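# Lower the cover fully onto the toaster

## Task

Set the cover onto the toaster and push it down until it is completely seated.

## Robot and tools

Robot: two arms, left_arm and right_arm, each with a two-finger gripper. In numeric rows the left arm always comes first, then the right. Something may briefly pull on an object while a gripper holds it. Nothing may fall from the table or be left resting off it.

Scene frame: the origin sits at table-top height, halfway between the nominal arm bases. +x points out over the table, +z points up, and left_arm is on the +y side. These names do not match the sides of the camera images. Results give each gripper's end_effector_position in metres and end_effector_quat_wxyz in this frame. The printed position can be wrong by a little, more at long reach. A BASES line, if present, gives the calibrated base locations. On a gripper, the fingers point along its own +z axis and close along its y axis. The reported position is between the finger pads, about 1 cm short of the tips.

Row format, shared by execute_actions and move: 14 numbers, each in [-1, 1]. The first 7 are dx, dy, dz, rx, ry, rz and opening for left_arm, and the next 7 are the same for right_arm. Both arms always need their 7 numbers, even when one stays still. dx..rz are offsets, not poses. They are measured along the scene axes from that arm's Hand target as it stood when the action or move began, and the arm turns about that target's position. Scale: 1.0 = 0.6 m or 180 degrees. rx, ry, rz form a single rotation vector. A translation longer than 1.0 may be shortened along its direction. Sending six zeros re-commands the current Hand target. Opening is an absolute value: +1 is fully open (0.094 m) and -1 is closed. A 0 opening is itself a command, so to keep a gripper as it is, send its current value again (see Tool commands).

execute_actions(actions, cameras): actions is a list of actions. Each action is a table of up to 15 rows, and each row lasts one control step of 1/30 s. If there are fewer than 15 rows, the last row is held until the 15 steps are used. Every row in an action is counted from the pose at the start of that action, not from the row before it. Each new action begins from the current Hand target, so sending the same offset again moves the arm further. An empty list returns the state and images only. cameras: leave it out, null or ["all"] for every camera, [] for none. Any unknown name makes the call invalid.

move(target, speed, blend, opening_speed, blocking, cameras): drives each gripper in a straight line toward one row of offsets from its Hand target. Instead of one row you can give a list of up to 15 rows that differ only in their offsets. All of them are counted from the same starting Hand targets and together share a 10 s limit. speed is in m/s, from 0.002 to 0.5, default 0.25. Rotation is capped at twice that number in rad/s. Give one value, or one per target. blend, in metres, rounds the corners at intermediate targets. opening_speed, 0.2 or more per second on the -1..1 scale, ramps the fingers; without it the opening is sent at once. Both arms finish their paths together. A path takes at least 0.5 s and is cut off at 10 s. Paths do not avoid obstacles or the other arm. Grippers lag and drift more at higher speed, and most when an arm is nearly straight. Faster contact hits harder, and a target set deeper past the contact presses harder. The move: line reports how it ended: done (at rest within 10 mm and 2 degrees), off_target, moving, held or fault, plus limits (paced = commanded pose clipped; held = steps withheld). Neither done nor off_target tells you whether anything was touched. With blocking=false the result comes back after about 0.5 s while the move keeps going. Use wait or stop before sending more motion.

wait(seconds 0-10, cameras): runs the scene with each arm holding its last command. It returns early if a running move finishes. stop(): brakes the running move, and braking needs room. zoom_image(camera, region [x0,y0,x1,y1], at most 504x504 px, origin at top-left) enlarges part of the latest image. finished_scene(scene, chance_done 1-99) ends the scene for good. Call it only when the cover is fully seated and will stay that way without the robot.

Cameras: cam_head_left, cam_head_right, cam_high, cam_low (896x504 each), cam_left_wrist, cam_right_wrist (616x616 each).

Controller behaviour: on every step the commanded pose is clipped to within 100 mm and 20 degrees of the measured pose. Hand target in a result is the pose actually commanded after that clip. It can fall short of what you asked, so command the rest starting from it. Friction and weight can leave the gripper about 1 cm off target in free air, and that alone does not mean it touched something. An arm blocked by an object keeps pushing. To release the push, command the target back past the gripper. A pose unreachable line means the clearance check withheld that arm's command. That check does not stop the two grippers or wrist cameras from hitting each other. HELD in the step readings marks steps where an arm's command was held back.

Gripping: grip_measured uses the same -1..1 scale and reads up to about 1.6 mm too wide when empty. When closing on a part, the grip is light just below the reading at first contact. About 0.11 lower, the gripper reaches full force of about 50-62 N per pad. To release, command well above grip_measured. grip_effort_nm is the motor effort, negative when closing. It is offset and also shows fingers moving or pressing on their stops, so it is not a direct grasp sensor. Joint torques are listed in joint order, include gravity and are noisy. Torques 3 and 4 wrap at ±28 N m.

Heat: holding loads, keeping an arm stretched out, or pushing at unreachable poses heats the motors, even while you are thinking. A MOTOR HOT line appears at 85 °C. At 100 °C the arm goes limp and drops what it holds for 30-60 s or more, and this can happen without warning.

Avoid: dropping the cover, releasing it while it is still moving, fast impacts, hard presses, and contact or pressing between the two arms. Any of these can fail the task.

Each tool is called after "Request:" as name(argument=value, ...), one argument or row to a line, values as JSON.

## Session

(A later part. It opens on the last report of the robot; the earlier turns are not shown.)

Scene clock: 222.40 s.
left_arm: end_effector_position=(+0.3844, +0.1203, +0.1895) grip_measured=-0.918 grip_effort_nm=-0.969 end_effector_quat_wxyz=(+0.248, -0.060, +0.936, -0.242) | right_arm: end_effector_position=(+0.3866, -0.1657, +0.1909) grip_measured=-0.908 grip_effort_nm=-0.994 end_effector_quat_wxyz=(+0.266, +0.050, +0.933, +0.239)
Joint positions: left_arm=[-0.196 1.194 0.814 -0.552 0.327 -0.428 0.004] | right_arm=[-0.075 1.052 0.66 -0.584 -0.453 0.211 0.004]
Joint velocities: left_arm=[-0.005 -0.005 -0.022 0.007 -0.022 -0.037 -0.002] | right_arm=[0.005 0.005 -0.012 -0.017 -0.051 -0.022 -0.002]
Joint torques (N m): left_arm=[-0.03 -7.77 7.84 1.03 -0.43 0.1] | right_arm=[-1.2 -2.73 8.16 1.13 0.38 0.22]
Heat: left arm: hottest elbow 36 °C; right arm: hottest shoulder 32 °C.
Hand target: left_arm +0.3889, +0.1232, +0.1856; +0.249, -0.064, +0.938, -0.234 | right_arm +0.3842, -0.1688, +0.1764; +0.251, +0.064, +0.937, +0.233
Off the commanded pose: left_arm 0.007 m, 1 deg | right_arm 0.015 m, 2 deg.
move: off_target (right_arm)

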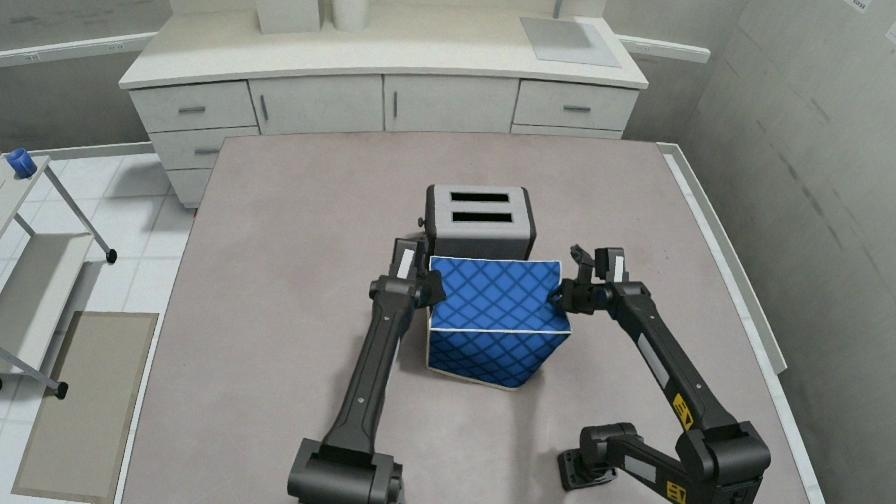

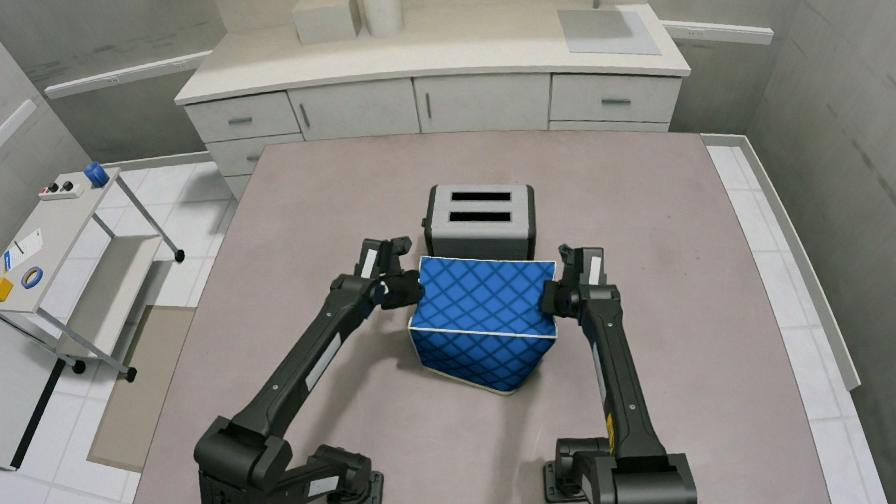

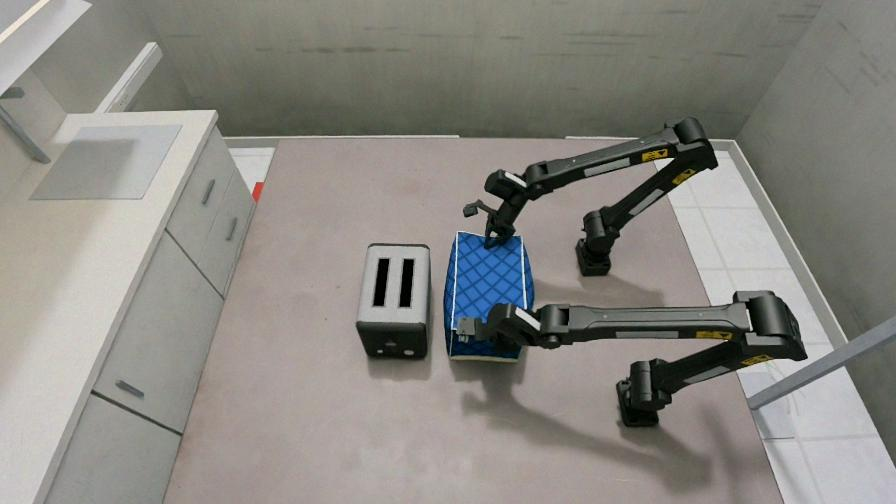

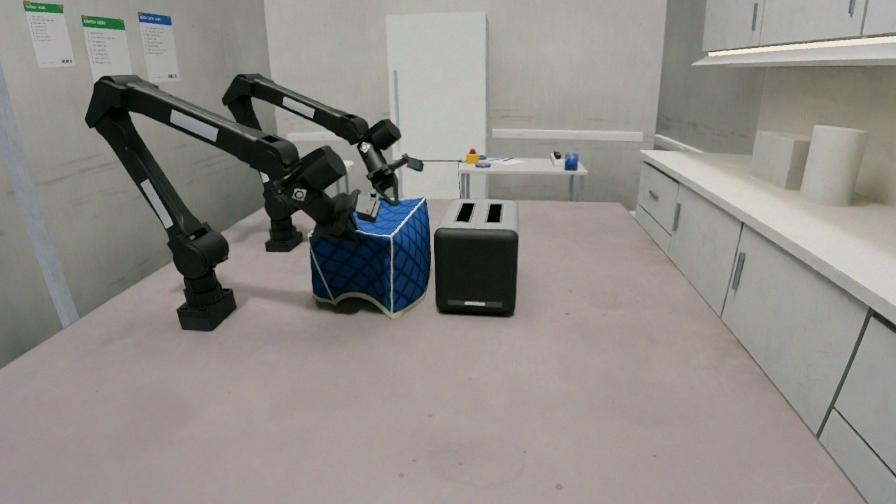

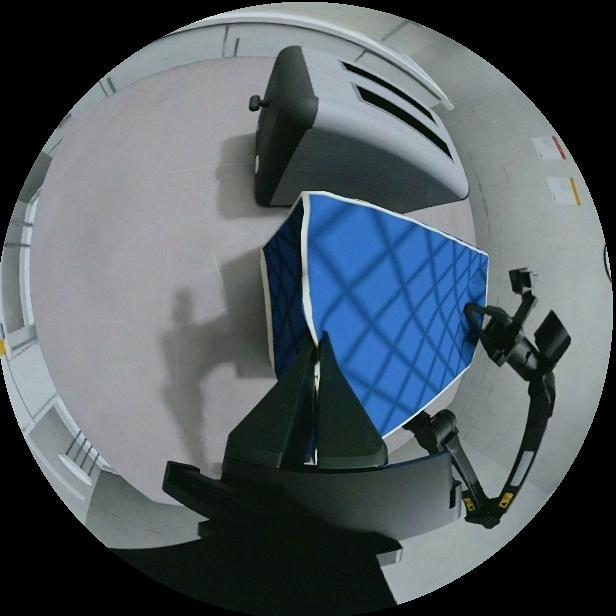

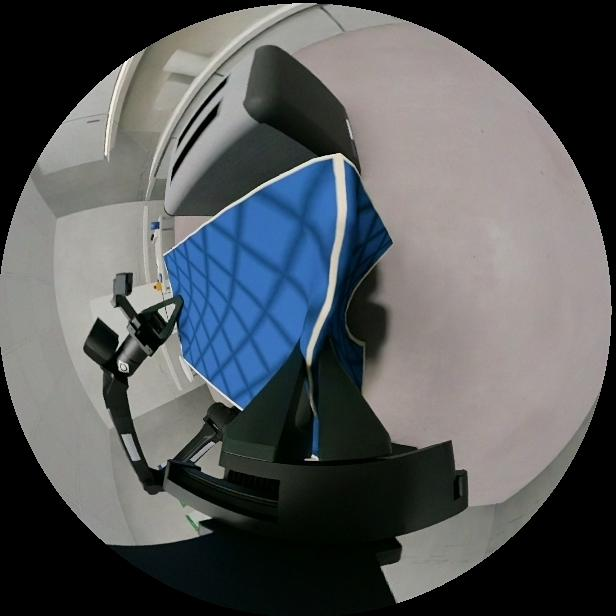

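Request:
move(
  target=[-0.02,0.01,0.42,0,0,0,-1,-0.02,-0.01,0.43,0,0,0,-1],
  speed=0.1,
)

Request:
zoom_image(
  camera="cam_low",
  region=[260, 70, 540, 340],
)

Scene clock: 228.37 s.
left_arm: end_effector_position=(+0.3681, +0.1209, +0.4163) grip_measured=-0.922 grip_effort_nm=-1.028 end_effector_quat_wxyz=(+0.231, -0.060, +0.941, -0.238) | right_arm: end_effector_position=(+0.3641, -0.1635, +0.4118) grip_measured=-0.911 grip_effort_nm=-1.028 end_effector_quat_wxyz=(+0.229, +0.059, +0.941, +0.242)
Joint positions: left_arm=[-0.202 1.13 1.384 -1.221 0.328 -0.428 0.004] | right_arm=[-0.075 0.983 1.229 -1.3 -0.462 0.211 0.004]
Joint velocities: left_arm=[-0.005 0.015 -0.012 0.022 -0.051 0.022 -0.001] | right_arm=[-0.005 0.005 0.012 -0.017 -0.007 0.022 0]
Joint torques (N m): left_arm=[0.38 -7.77 11.58 0.5 -0.49 0.09] | right_arm=[-2.96 -2.55 15.16 0.65 0.26 -0.01]
Heat: left arm: hottest elbow 36 °C; right arm: hottest shoulder 32 °C.
Hand target: left_arm +0.3764, +0.1249, +0.4372; +0.249, -0.064, +0.938, -0.234 | right_arm +0.3757, -0.1749, +0.4345; +0.251, +0.064, +0.938, +0.232
Off the commanded pose: left_arm 0.024 m, 2 deg | right_arm 0.027 m, 3 deg.
move: off_target (left_arm, right_arm)

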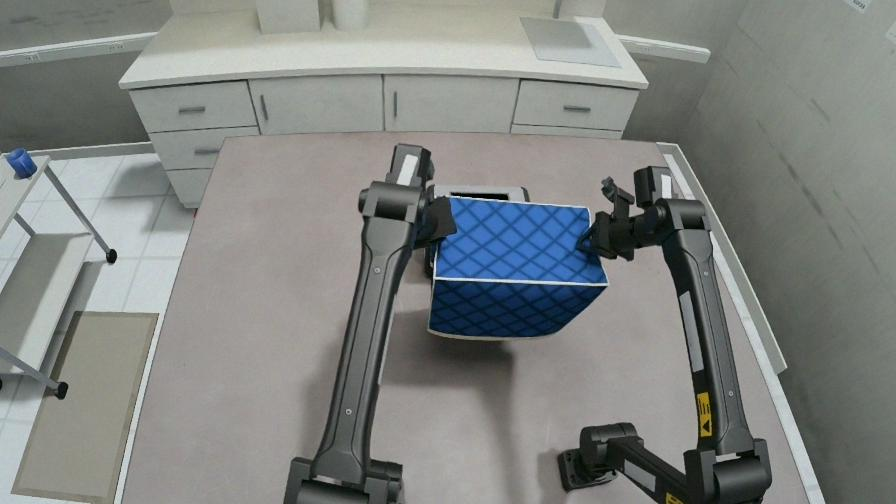

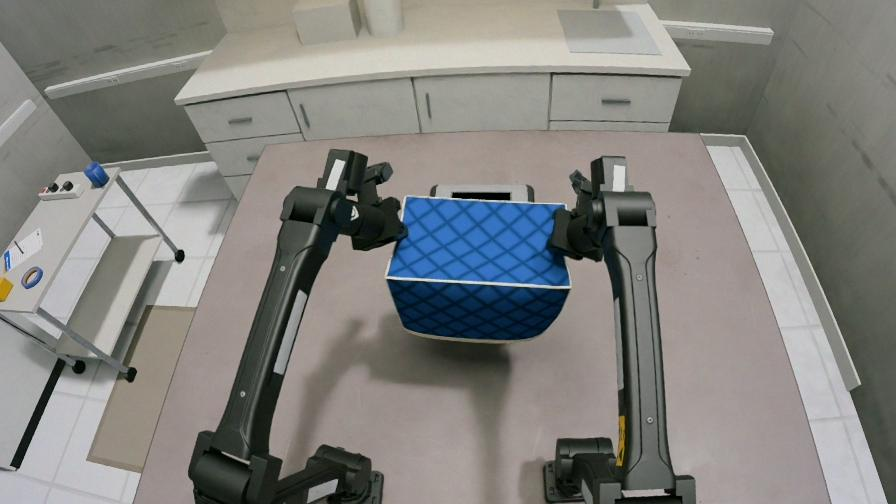

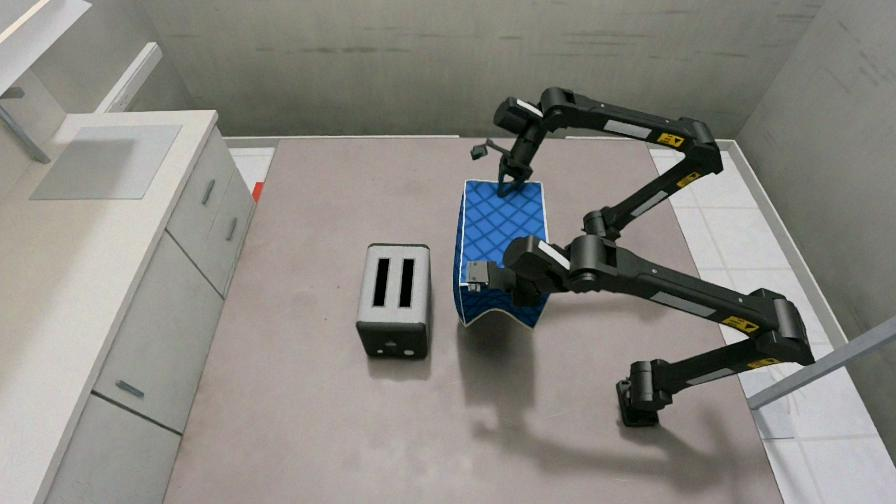

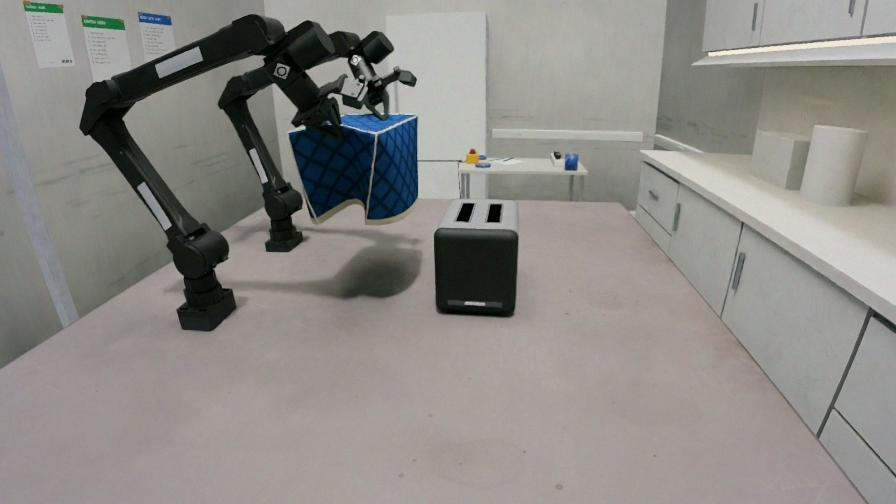

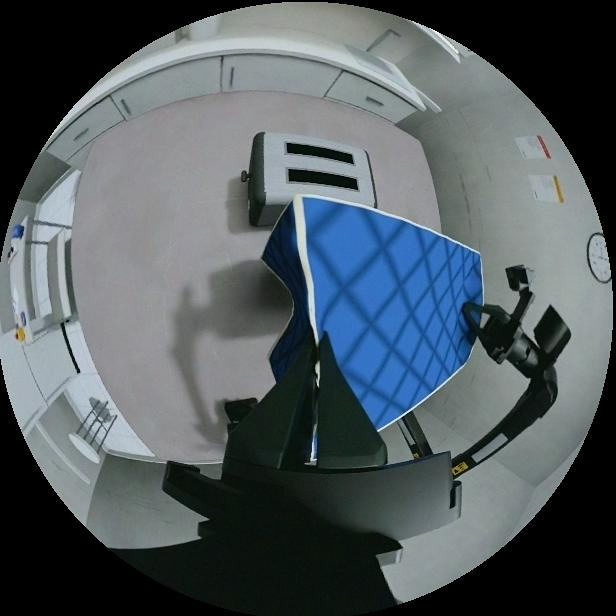

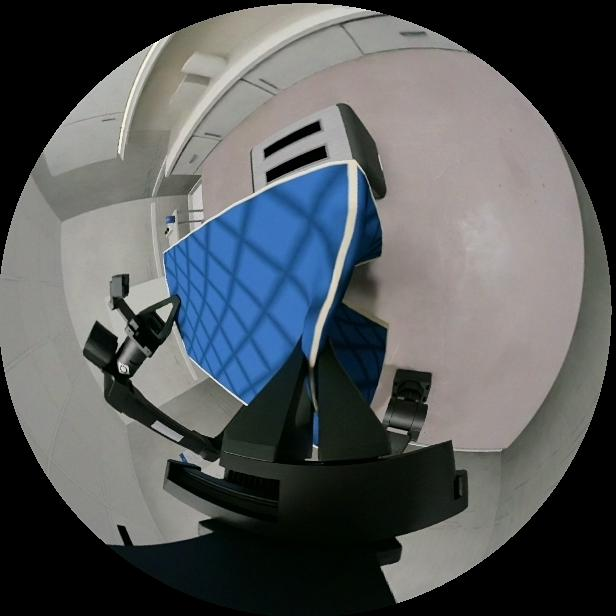

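Scaled by 1.800.

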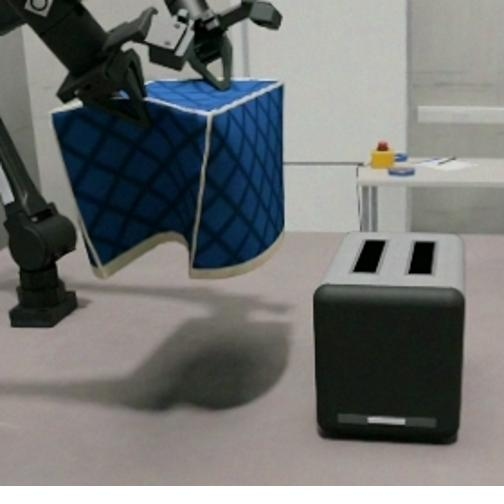

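Request:
move(
  target=[
    [0,0.01,0.06,0.1,0,0,-1,0,-0.01,0.07,-0.1,0,0,-1],
    [0.3,0.02,0.06,0.19,0,0,-1,0.3,-0.01,0.07,-0.19,0,0,-1],
  ],
  speed=0.1,
)

Request:
zoom_image(
  camera="cam_low",
  region=[260, 70, 580, 340],
)

Scene clock: 241.93 s.
left_arm: end_effector_position=(+0.5463, +0.1063, +0.4595) grip_measured=-0.922 grip_effort_nm=-1.033 end_effector_quat_wxyz=(+0.247, +0.027, +0.968, +0.037) | right_arm: end_effector_position=(+0.5458, -0.1722, +0.4569) grip_measured=-0.911 grip_effort_nm=-1.038 end_effector_quat_wxyz=(+0.246, -0.011, +0.968, -0.037)
Joint positions: left_arm=[-0.317 1.742 2.205 -1.569 -0.204 -0.207 0.004] | right_arm=[0.107 1.501 1.839 -1.422 0.135 0.089 0.004]
Joint velocities: left_arm=[0.005 -0.005 0.007 -0.002 -0.081 0.051 0] | right_arm=[0.005 -0.005 -0.027 0.002 0.051 0.007 0.001]
Joint torques (N m): left_arm=[3.49 -17.14 10.67 0.09 -0.95 0.24] | right_arm=[-1.61 -9.05 14.82 0.57 1.09 -0.1]
Heat: left arm: hottest elbow 39 °C; right arm: hottest shoulder 32 °C.
Hand target: left_arm +0.5570, +0.1363, +0.4753; +0.258, +0.010, +0.965, +0.052 | right_arm +0.5565, -0.1803, +0.4739; +0.260, -0.012, +0.964, -0.051
Off the commanded pose: left_arm 0.035 m, 3 deg | right_arm 0.024 m, 2 deg.
move: off_target (left_arm, right_arm)

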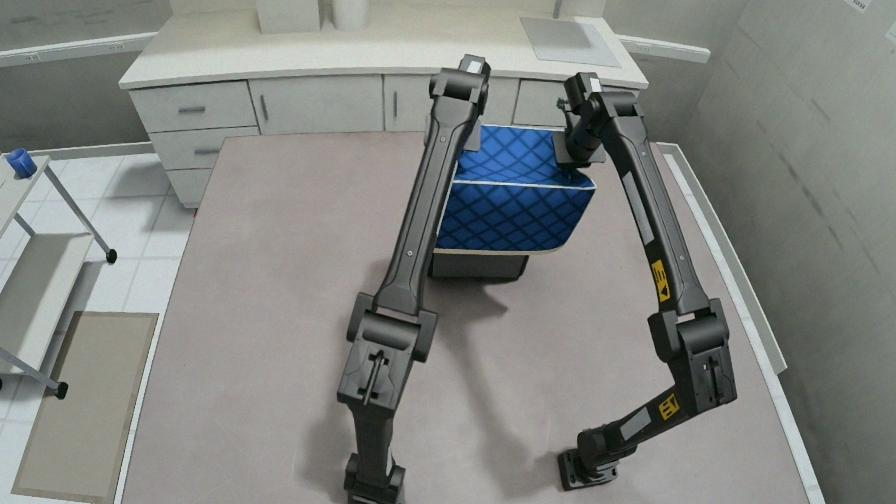

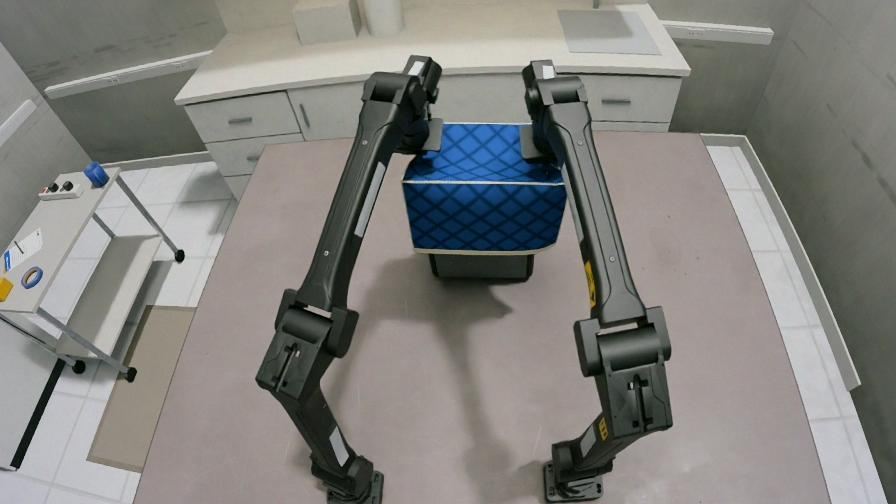

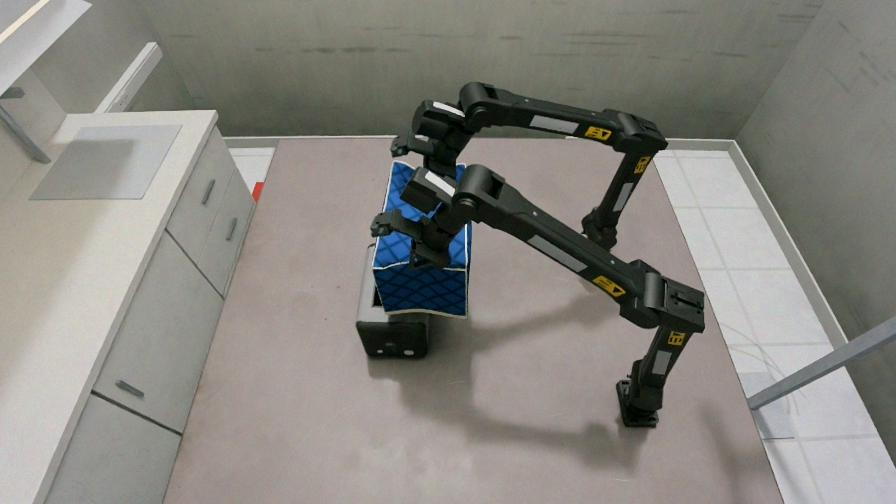

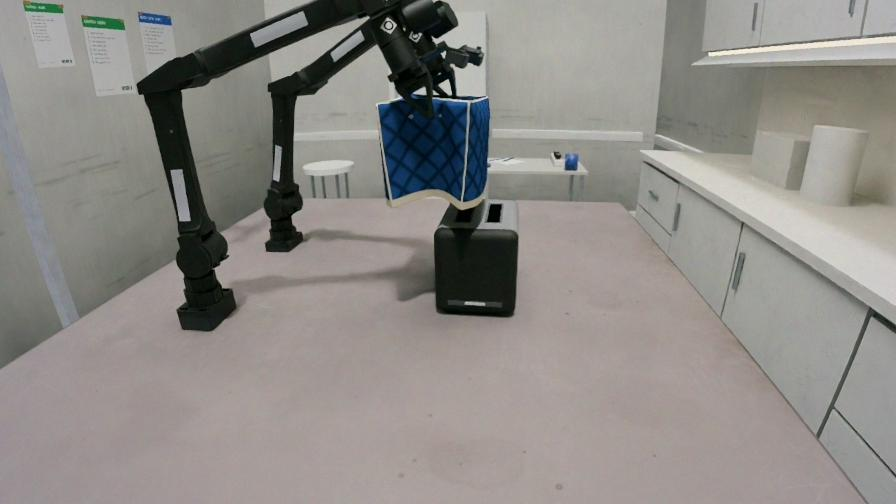

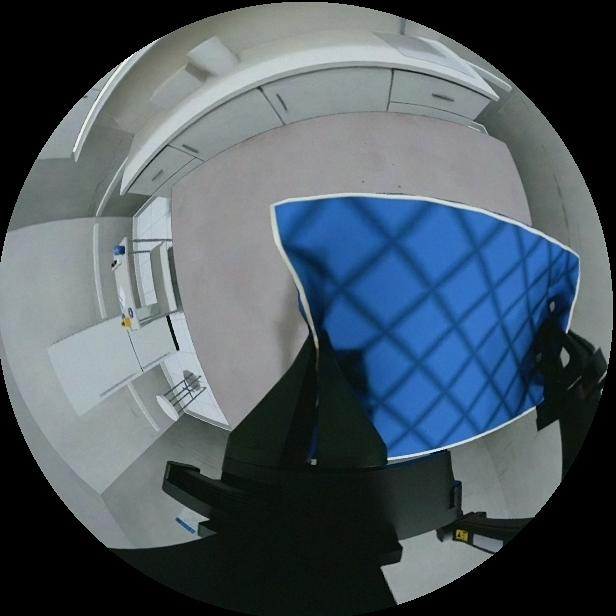

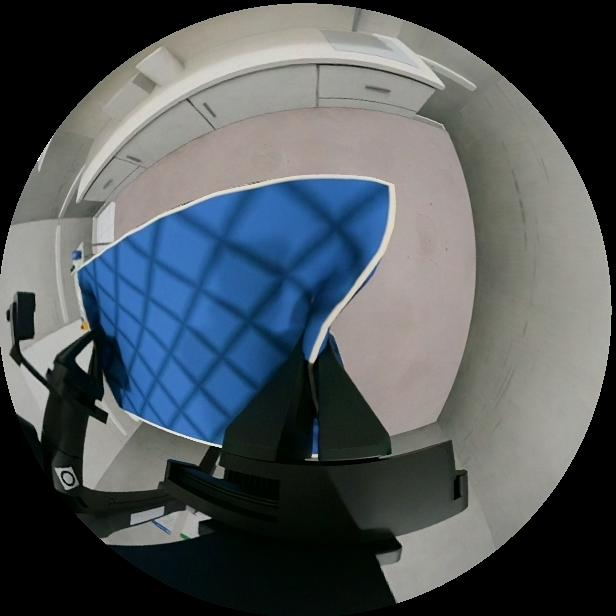

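Scaled by 1.575.

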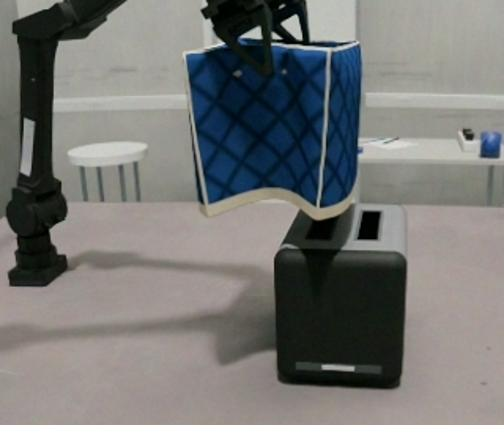

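Request:
move(
  target=[0.1,0.01,0,0,0,0,-1,0.1,0.035,0,0,0,0,-1],
  speed=0.1,
)

Request:
zoom_image(
  camera="cam_low",
  region=[300, 70, 600, 340],
)

Request:
zoom_image(
  camera="cam_high",
  region=[300, 140, 500, 380],
)

Request:
zoom_image(
  camera="cam_head_right",
  region=[360, 70, 620, 300],
)

Scene clock: 250.67 s.
left_arm: end_effector_position=(+0.6105, +0.1199, +0.4646) grip_measured=-0.922 grip_effort_nm=-1.023 end_effector_quat_wxyz=(+0.255, +0.022, +0.966, +0.044) | right_arm: end_effector_position=(+0.6058, -0.1573, +0.4598) grip_measured=-0.911 grip_effort_nm=-1.028 end_effector_quat_wxyz=(+0.248, -0.016, +0.968, -0.044)
Joint positions: left_arm=[-0.267 1.974 2.568 -1.678 -0.2 -0.167 0.004] | right_arm=[0.123 1.68 2.062 -1.466 0.154 0.089 0.004]
Joint velocities: left_arm=[-0.005 -0.015 0.012 -0.002 -0.066 0.051 0] | right_arm=[-0.005 -0.024 0.002 -0.017 0.051 -0.051 0]
Joint torques (N m): left_arm=[2.14 -20.19 10 0.29 -0.41 0.18] | right_arm=[-0.97 -11.28 14.75 0.57 0.77 0.13]
Heat: left arm: hottest elbow 39 °C; right arm: hottest shoulder 32 °C.
Hand target: left_arm +0.6175, +0.1421, +0.4763; +0.259, +0.010, +0.965, +0.052 | right_arm +0.6163, -0.1590, +0.4726; +0.260, -0.012, +0.964, -0.050
Off the commanded pose: left_arm 0.026 m, 2 deg | right_arm 0.018 m, 2 deg.
joint sent to its limit (left arm) — joint 4 (wrist pitch), lower limit. The joint targets still meet the commanded pose.
move: off_target (left_arm, right_arm)

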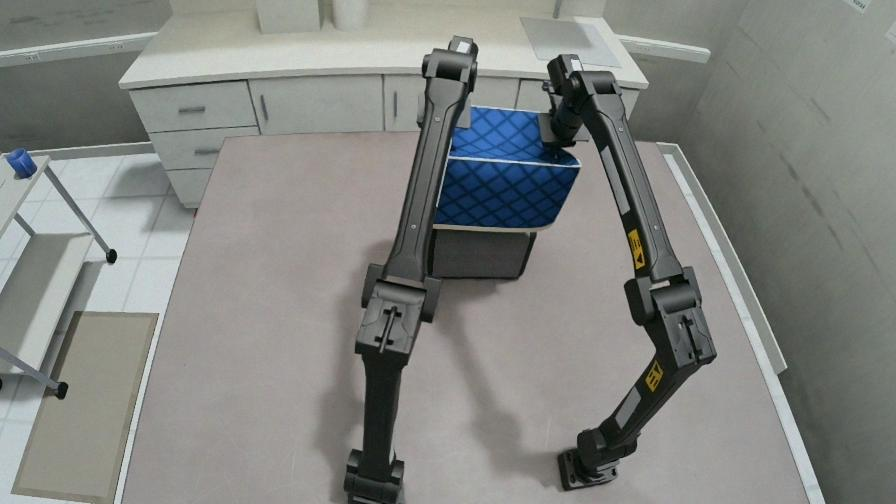

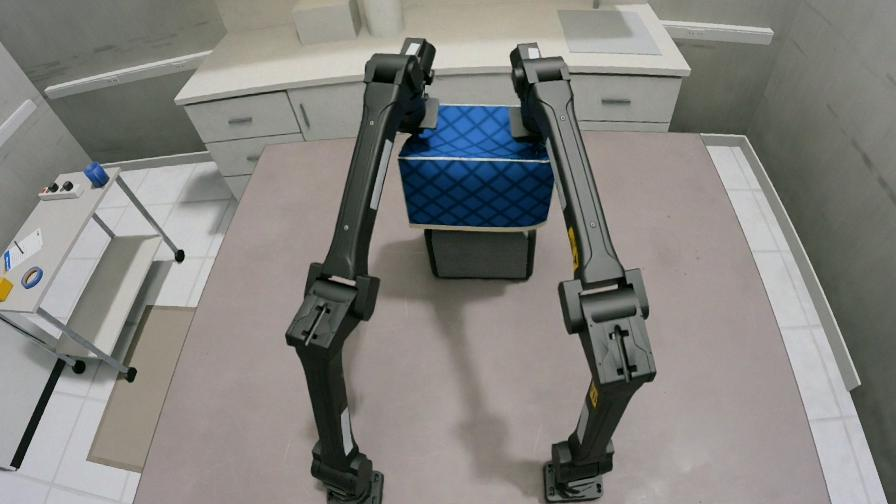

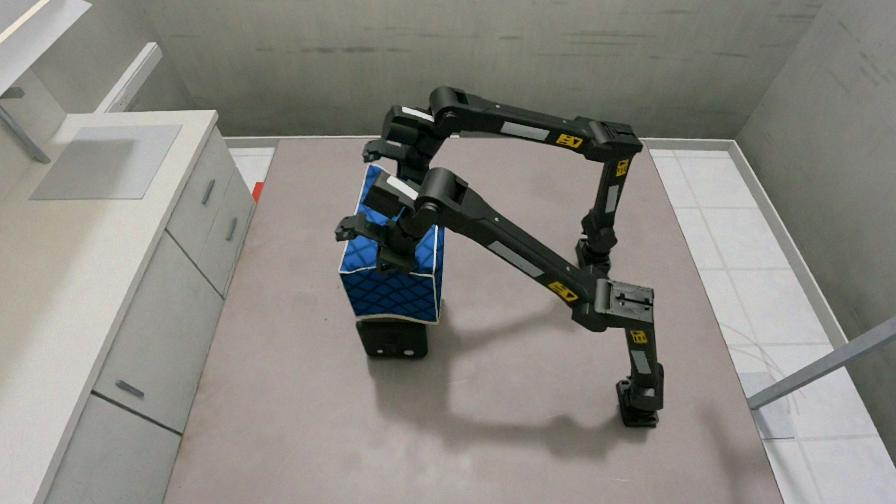

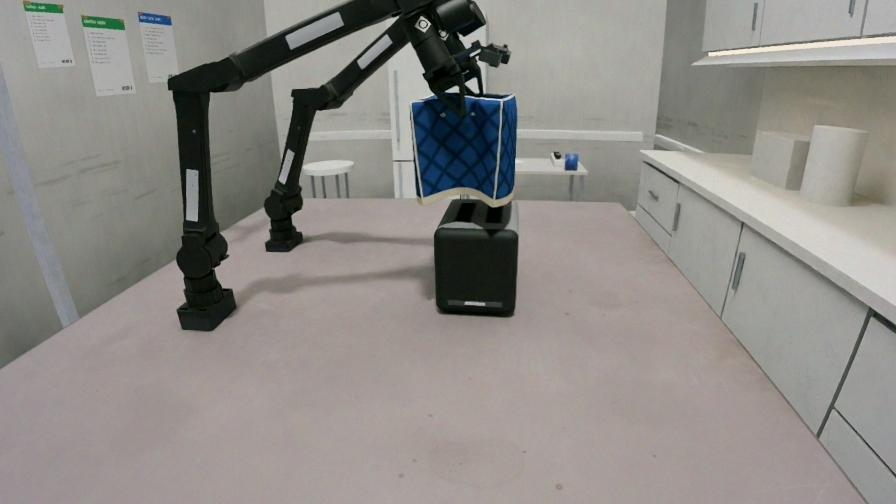

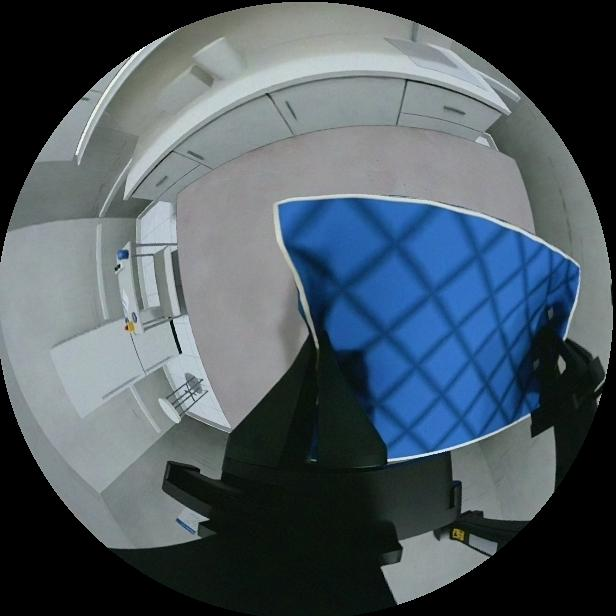

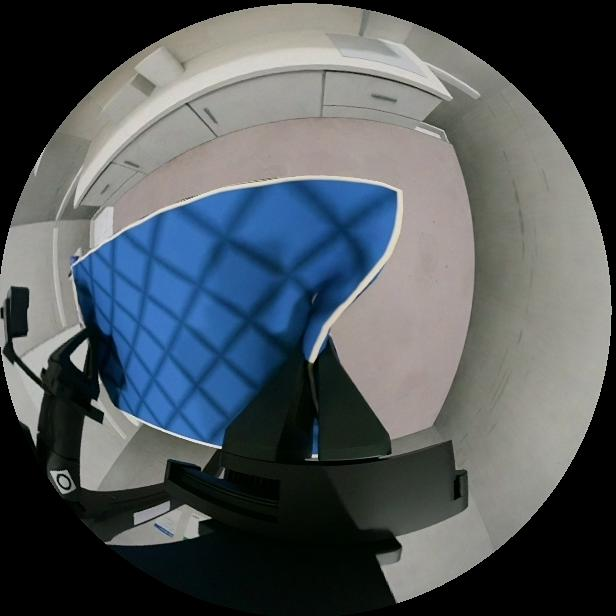

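Scaled by 1.680.

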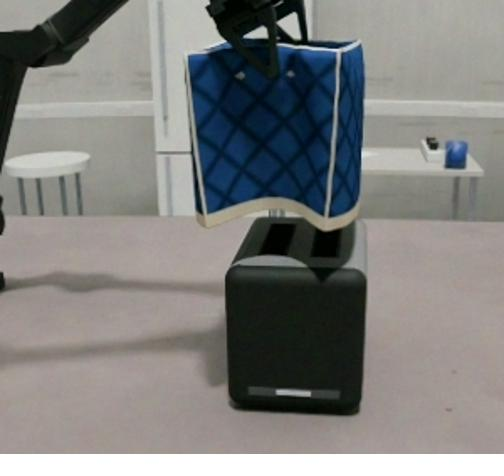

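Scaled by 2.100.

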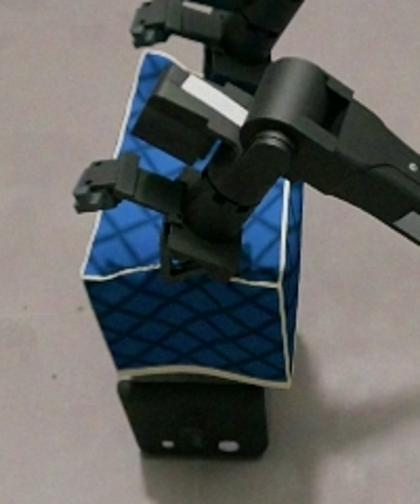

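Scaled by 1.938.

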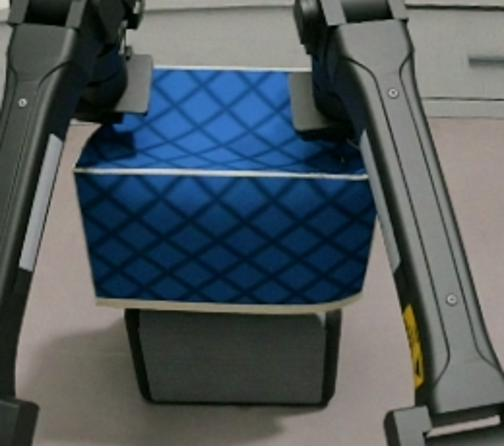

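Request:
move(
  target=[
    [0.022,0.022,0,0,0,0,-1,0.03,0.022,0,0,0,0,-1],
    [0.022,0.022,-0.12,0,0,0,-1,0.03,0.022,-0.113,0,0,0,-1],
  ],
  speed=0.08,
)

Request:
zoom_image(
  camera="cam_low",
  region=[360, 110, 580, 340],
)

Request:
zoom_image(
  camera="cam_high",
  region=[300, 140, 500, 380],
)

Request:
zoom_image(
  camera="cam_head_right",
  region=[360, 70, 620, 300],
)

Request:
zoom_image(
  camera="cam_head_left",
  region=[360, 70, 620, 300],
)

Scene clock: 263.13 s.
left_arm: end_effector_position=(+0.6309, +0.1367, +0.3776) grip_measured=-0.922 grip_effort_nm=-1.028 end_effector_quat_wxyz=(+0.234, +0.018, +0.971, +0.049) | right_arm: end_effector_position=(+0.6378, -0.1405, +0.3973) grip_measured=-0.911 grip_effort_nm=-1.038 end_effector_quat_wxyz=(+0.251, -0.021, +0.967, -0.047)
Joint positions: left_arm=[-0.232 1.91 2.224 -1.439 -0.188 -0.146 0.004] | right_arm=[0.145 1.72 1.942 -1.301 0.169 0.096 0.004]
Joint velocities: left_arm=[-0.015 -0.015 -0.007 -0.007 -0.022 0.037 -0.001] | right_arm=[-0.015 -0.005 0.007 -0.002 -0.007 -0.051 0]
Joint torques (N m): left_arm=[1.73 -24.41 7.97 1.18 -0.36 0.21] | right_arm=[-1.26 -15.33 8.47 1.22 0.56 0.25]
Heat: left arm: hottest elbow 40 °C; right arm: hottest elbow 34 °C.
Hand target: left_arm +0.6304, +0.1566, +0.4040; +0.259, +0.010, +0.965, +0.052 | right_arm +0.6333, -0.1460, +0.4045; +0.260, -0.012, +0.964, -0.050
Off the commanded pose: left_arm 0.032 m, 3 deg | right_arm 0.010 m, 1 deg.
move: off_target (left_arm)

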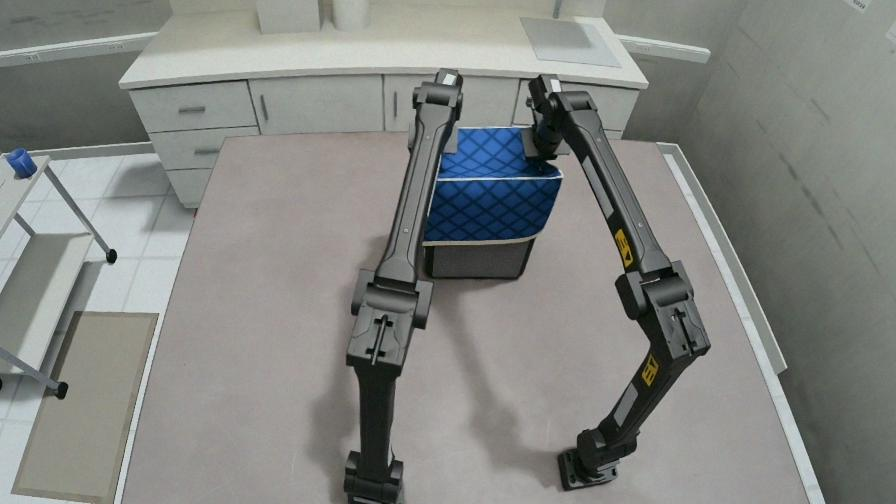

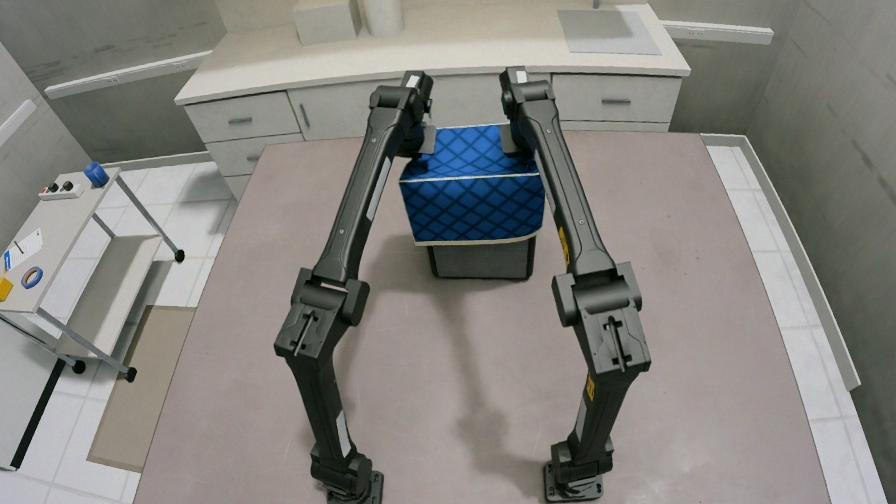

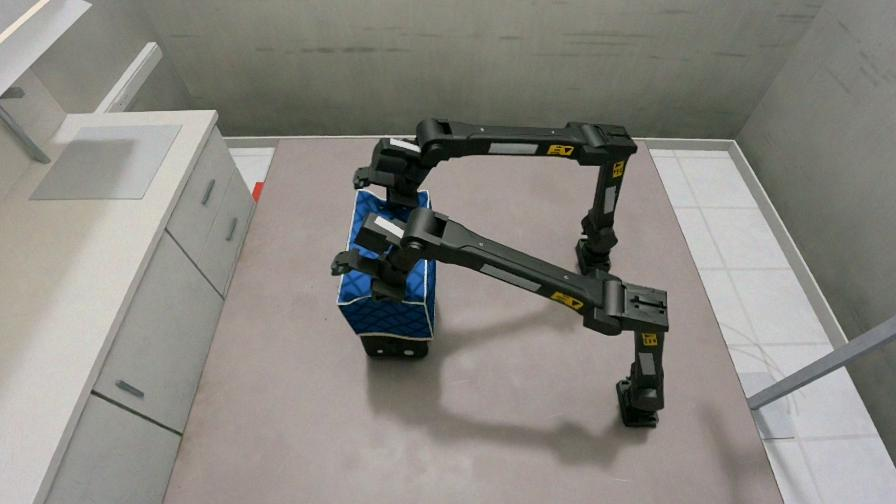

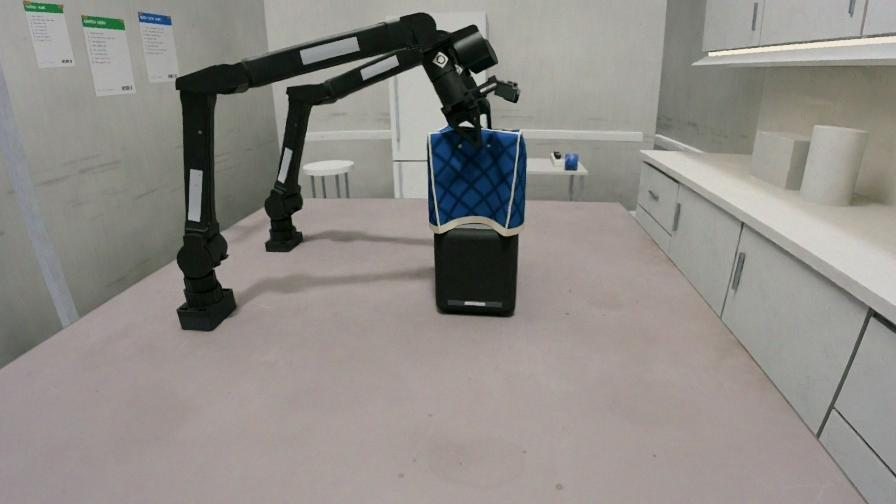

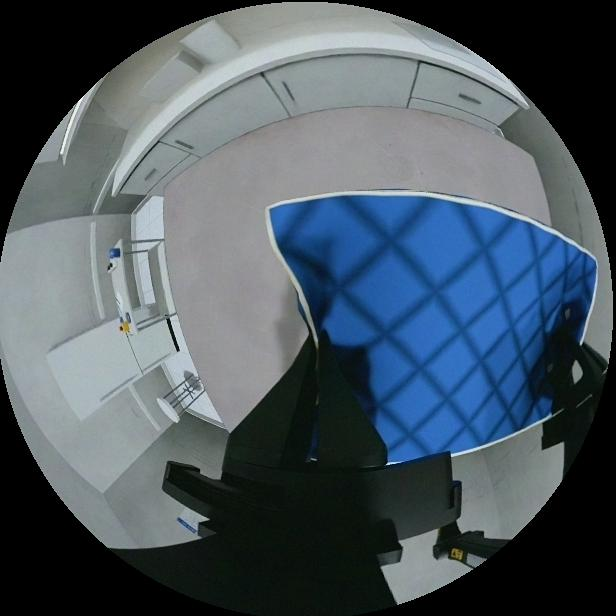

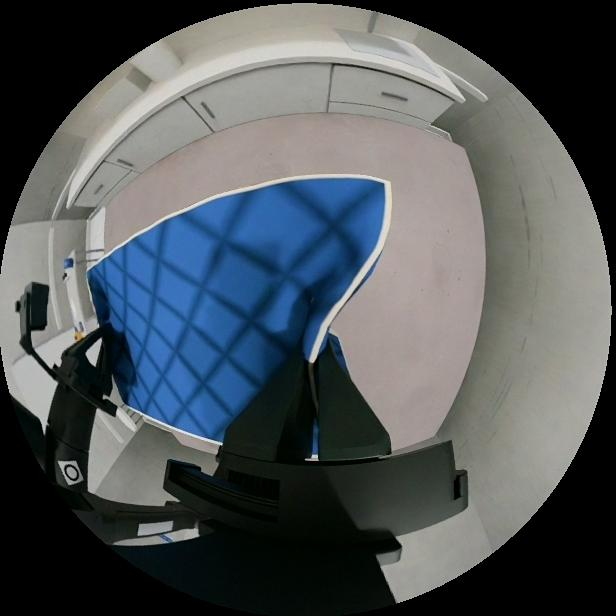

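Scaled by 2.191.

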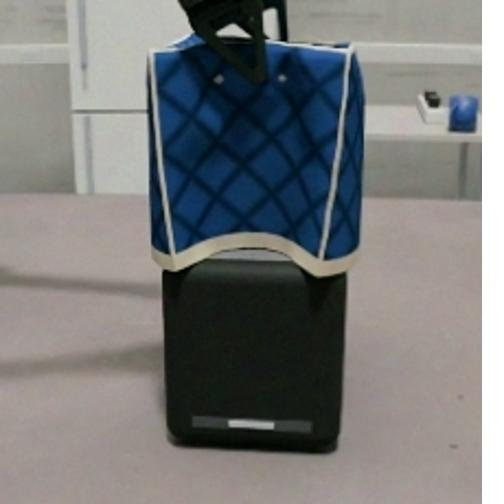

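Scaled by 2.100.

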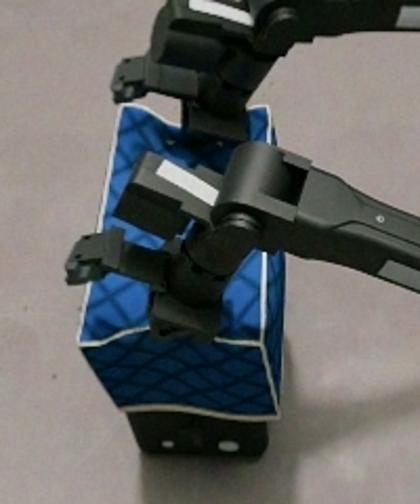

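Scaled by 1.938.

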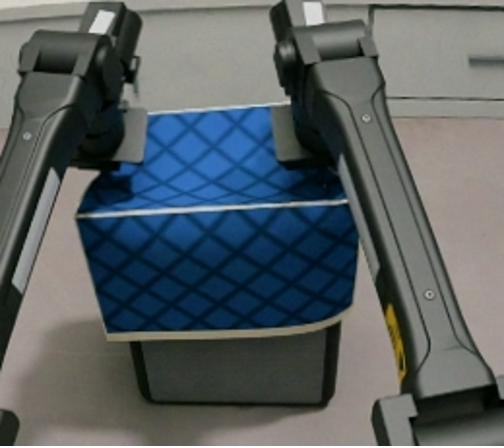

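Scaled by 1.938.

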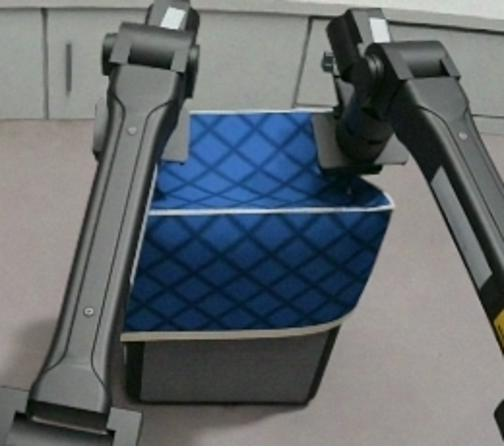

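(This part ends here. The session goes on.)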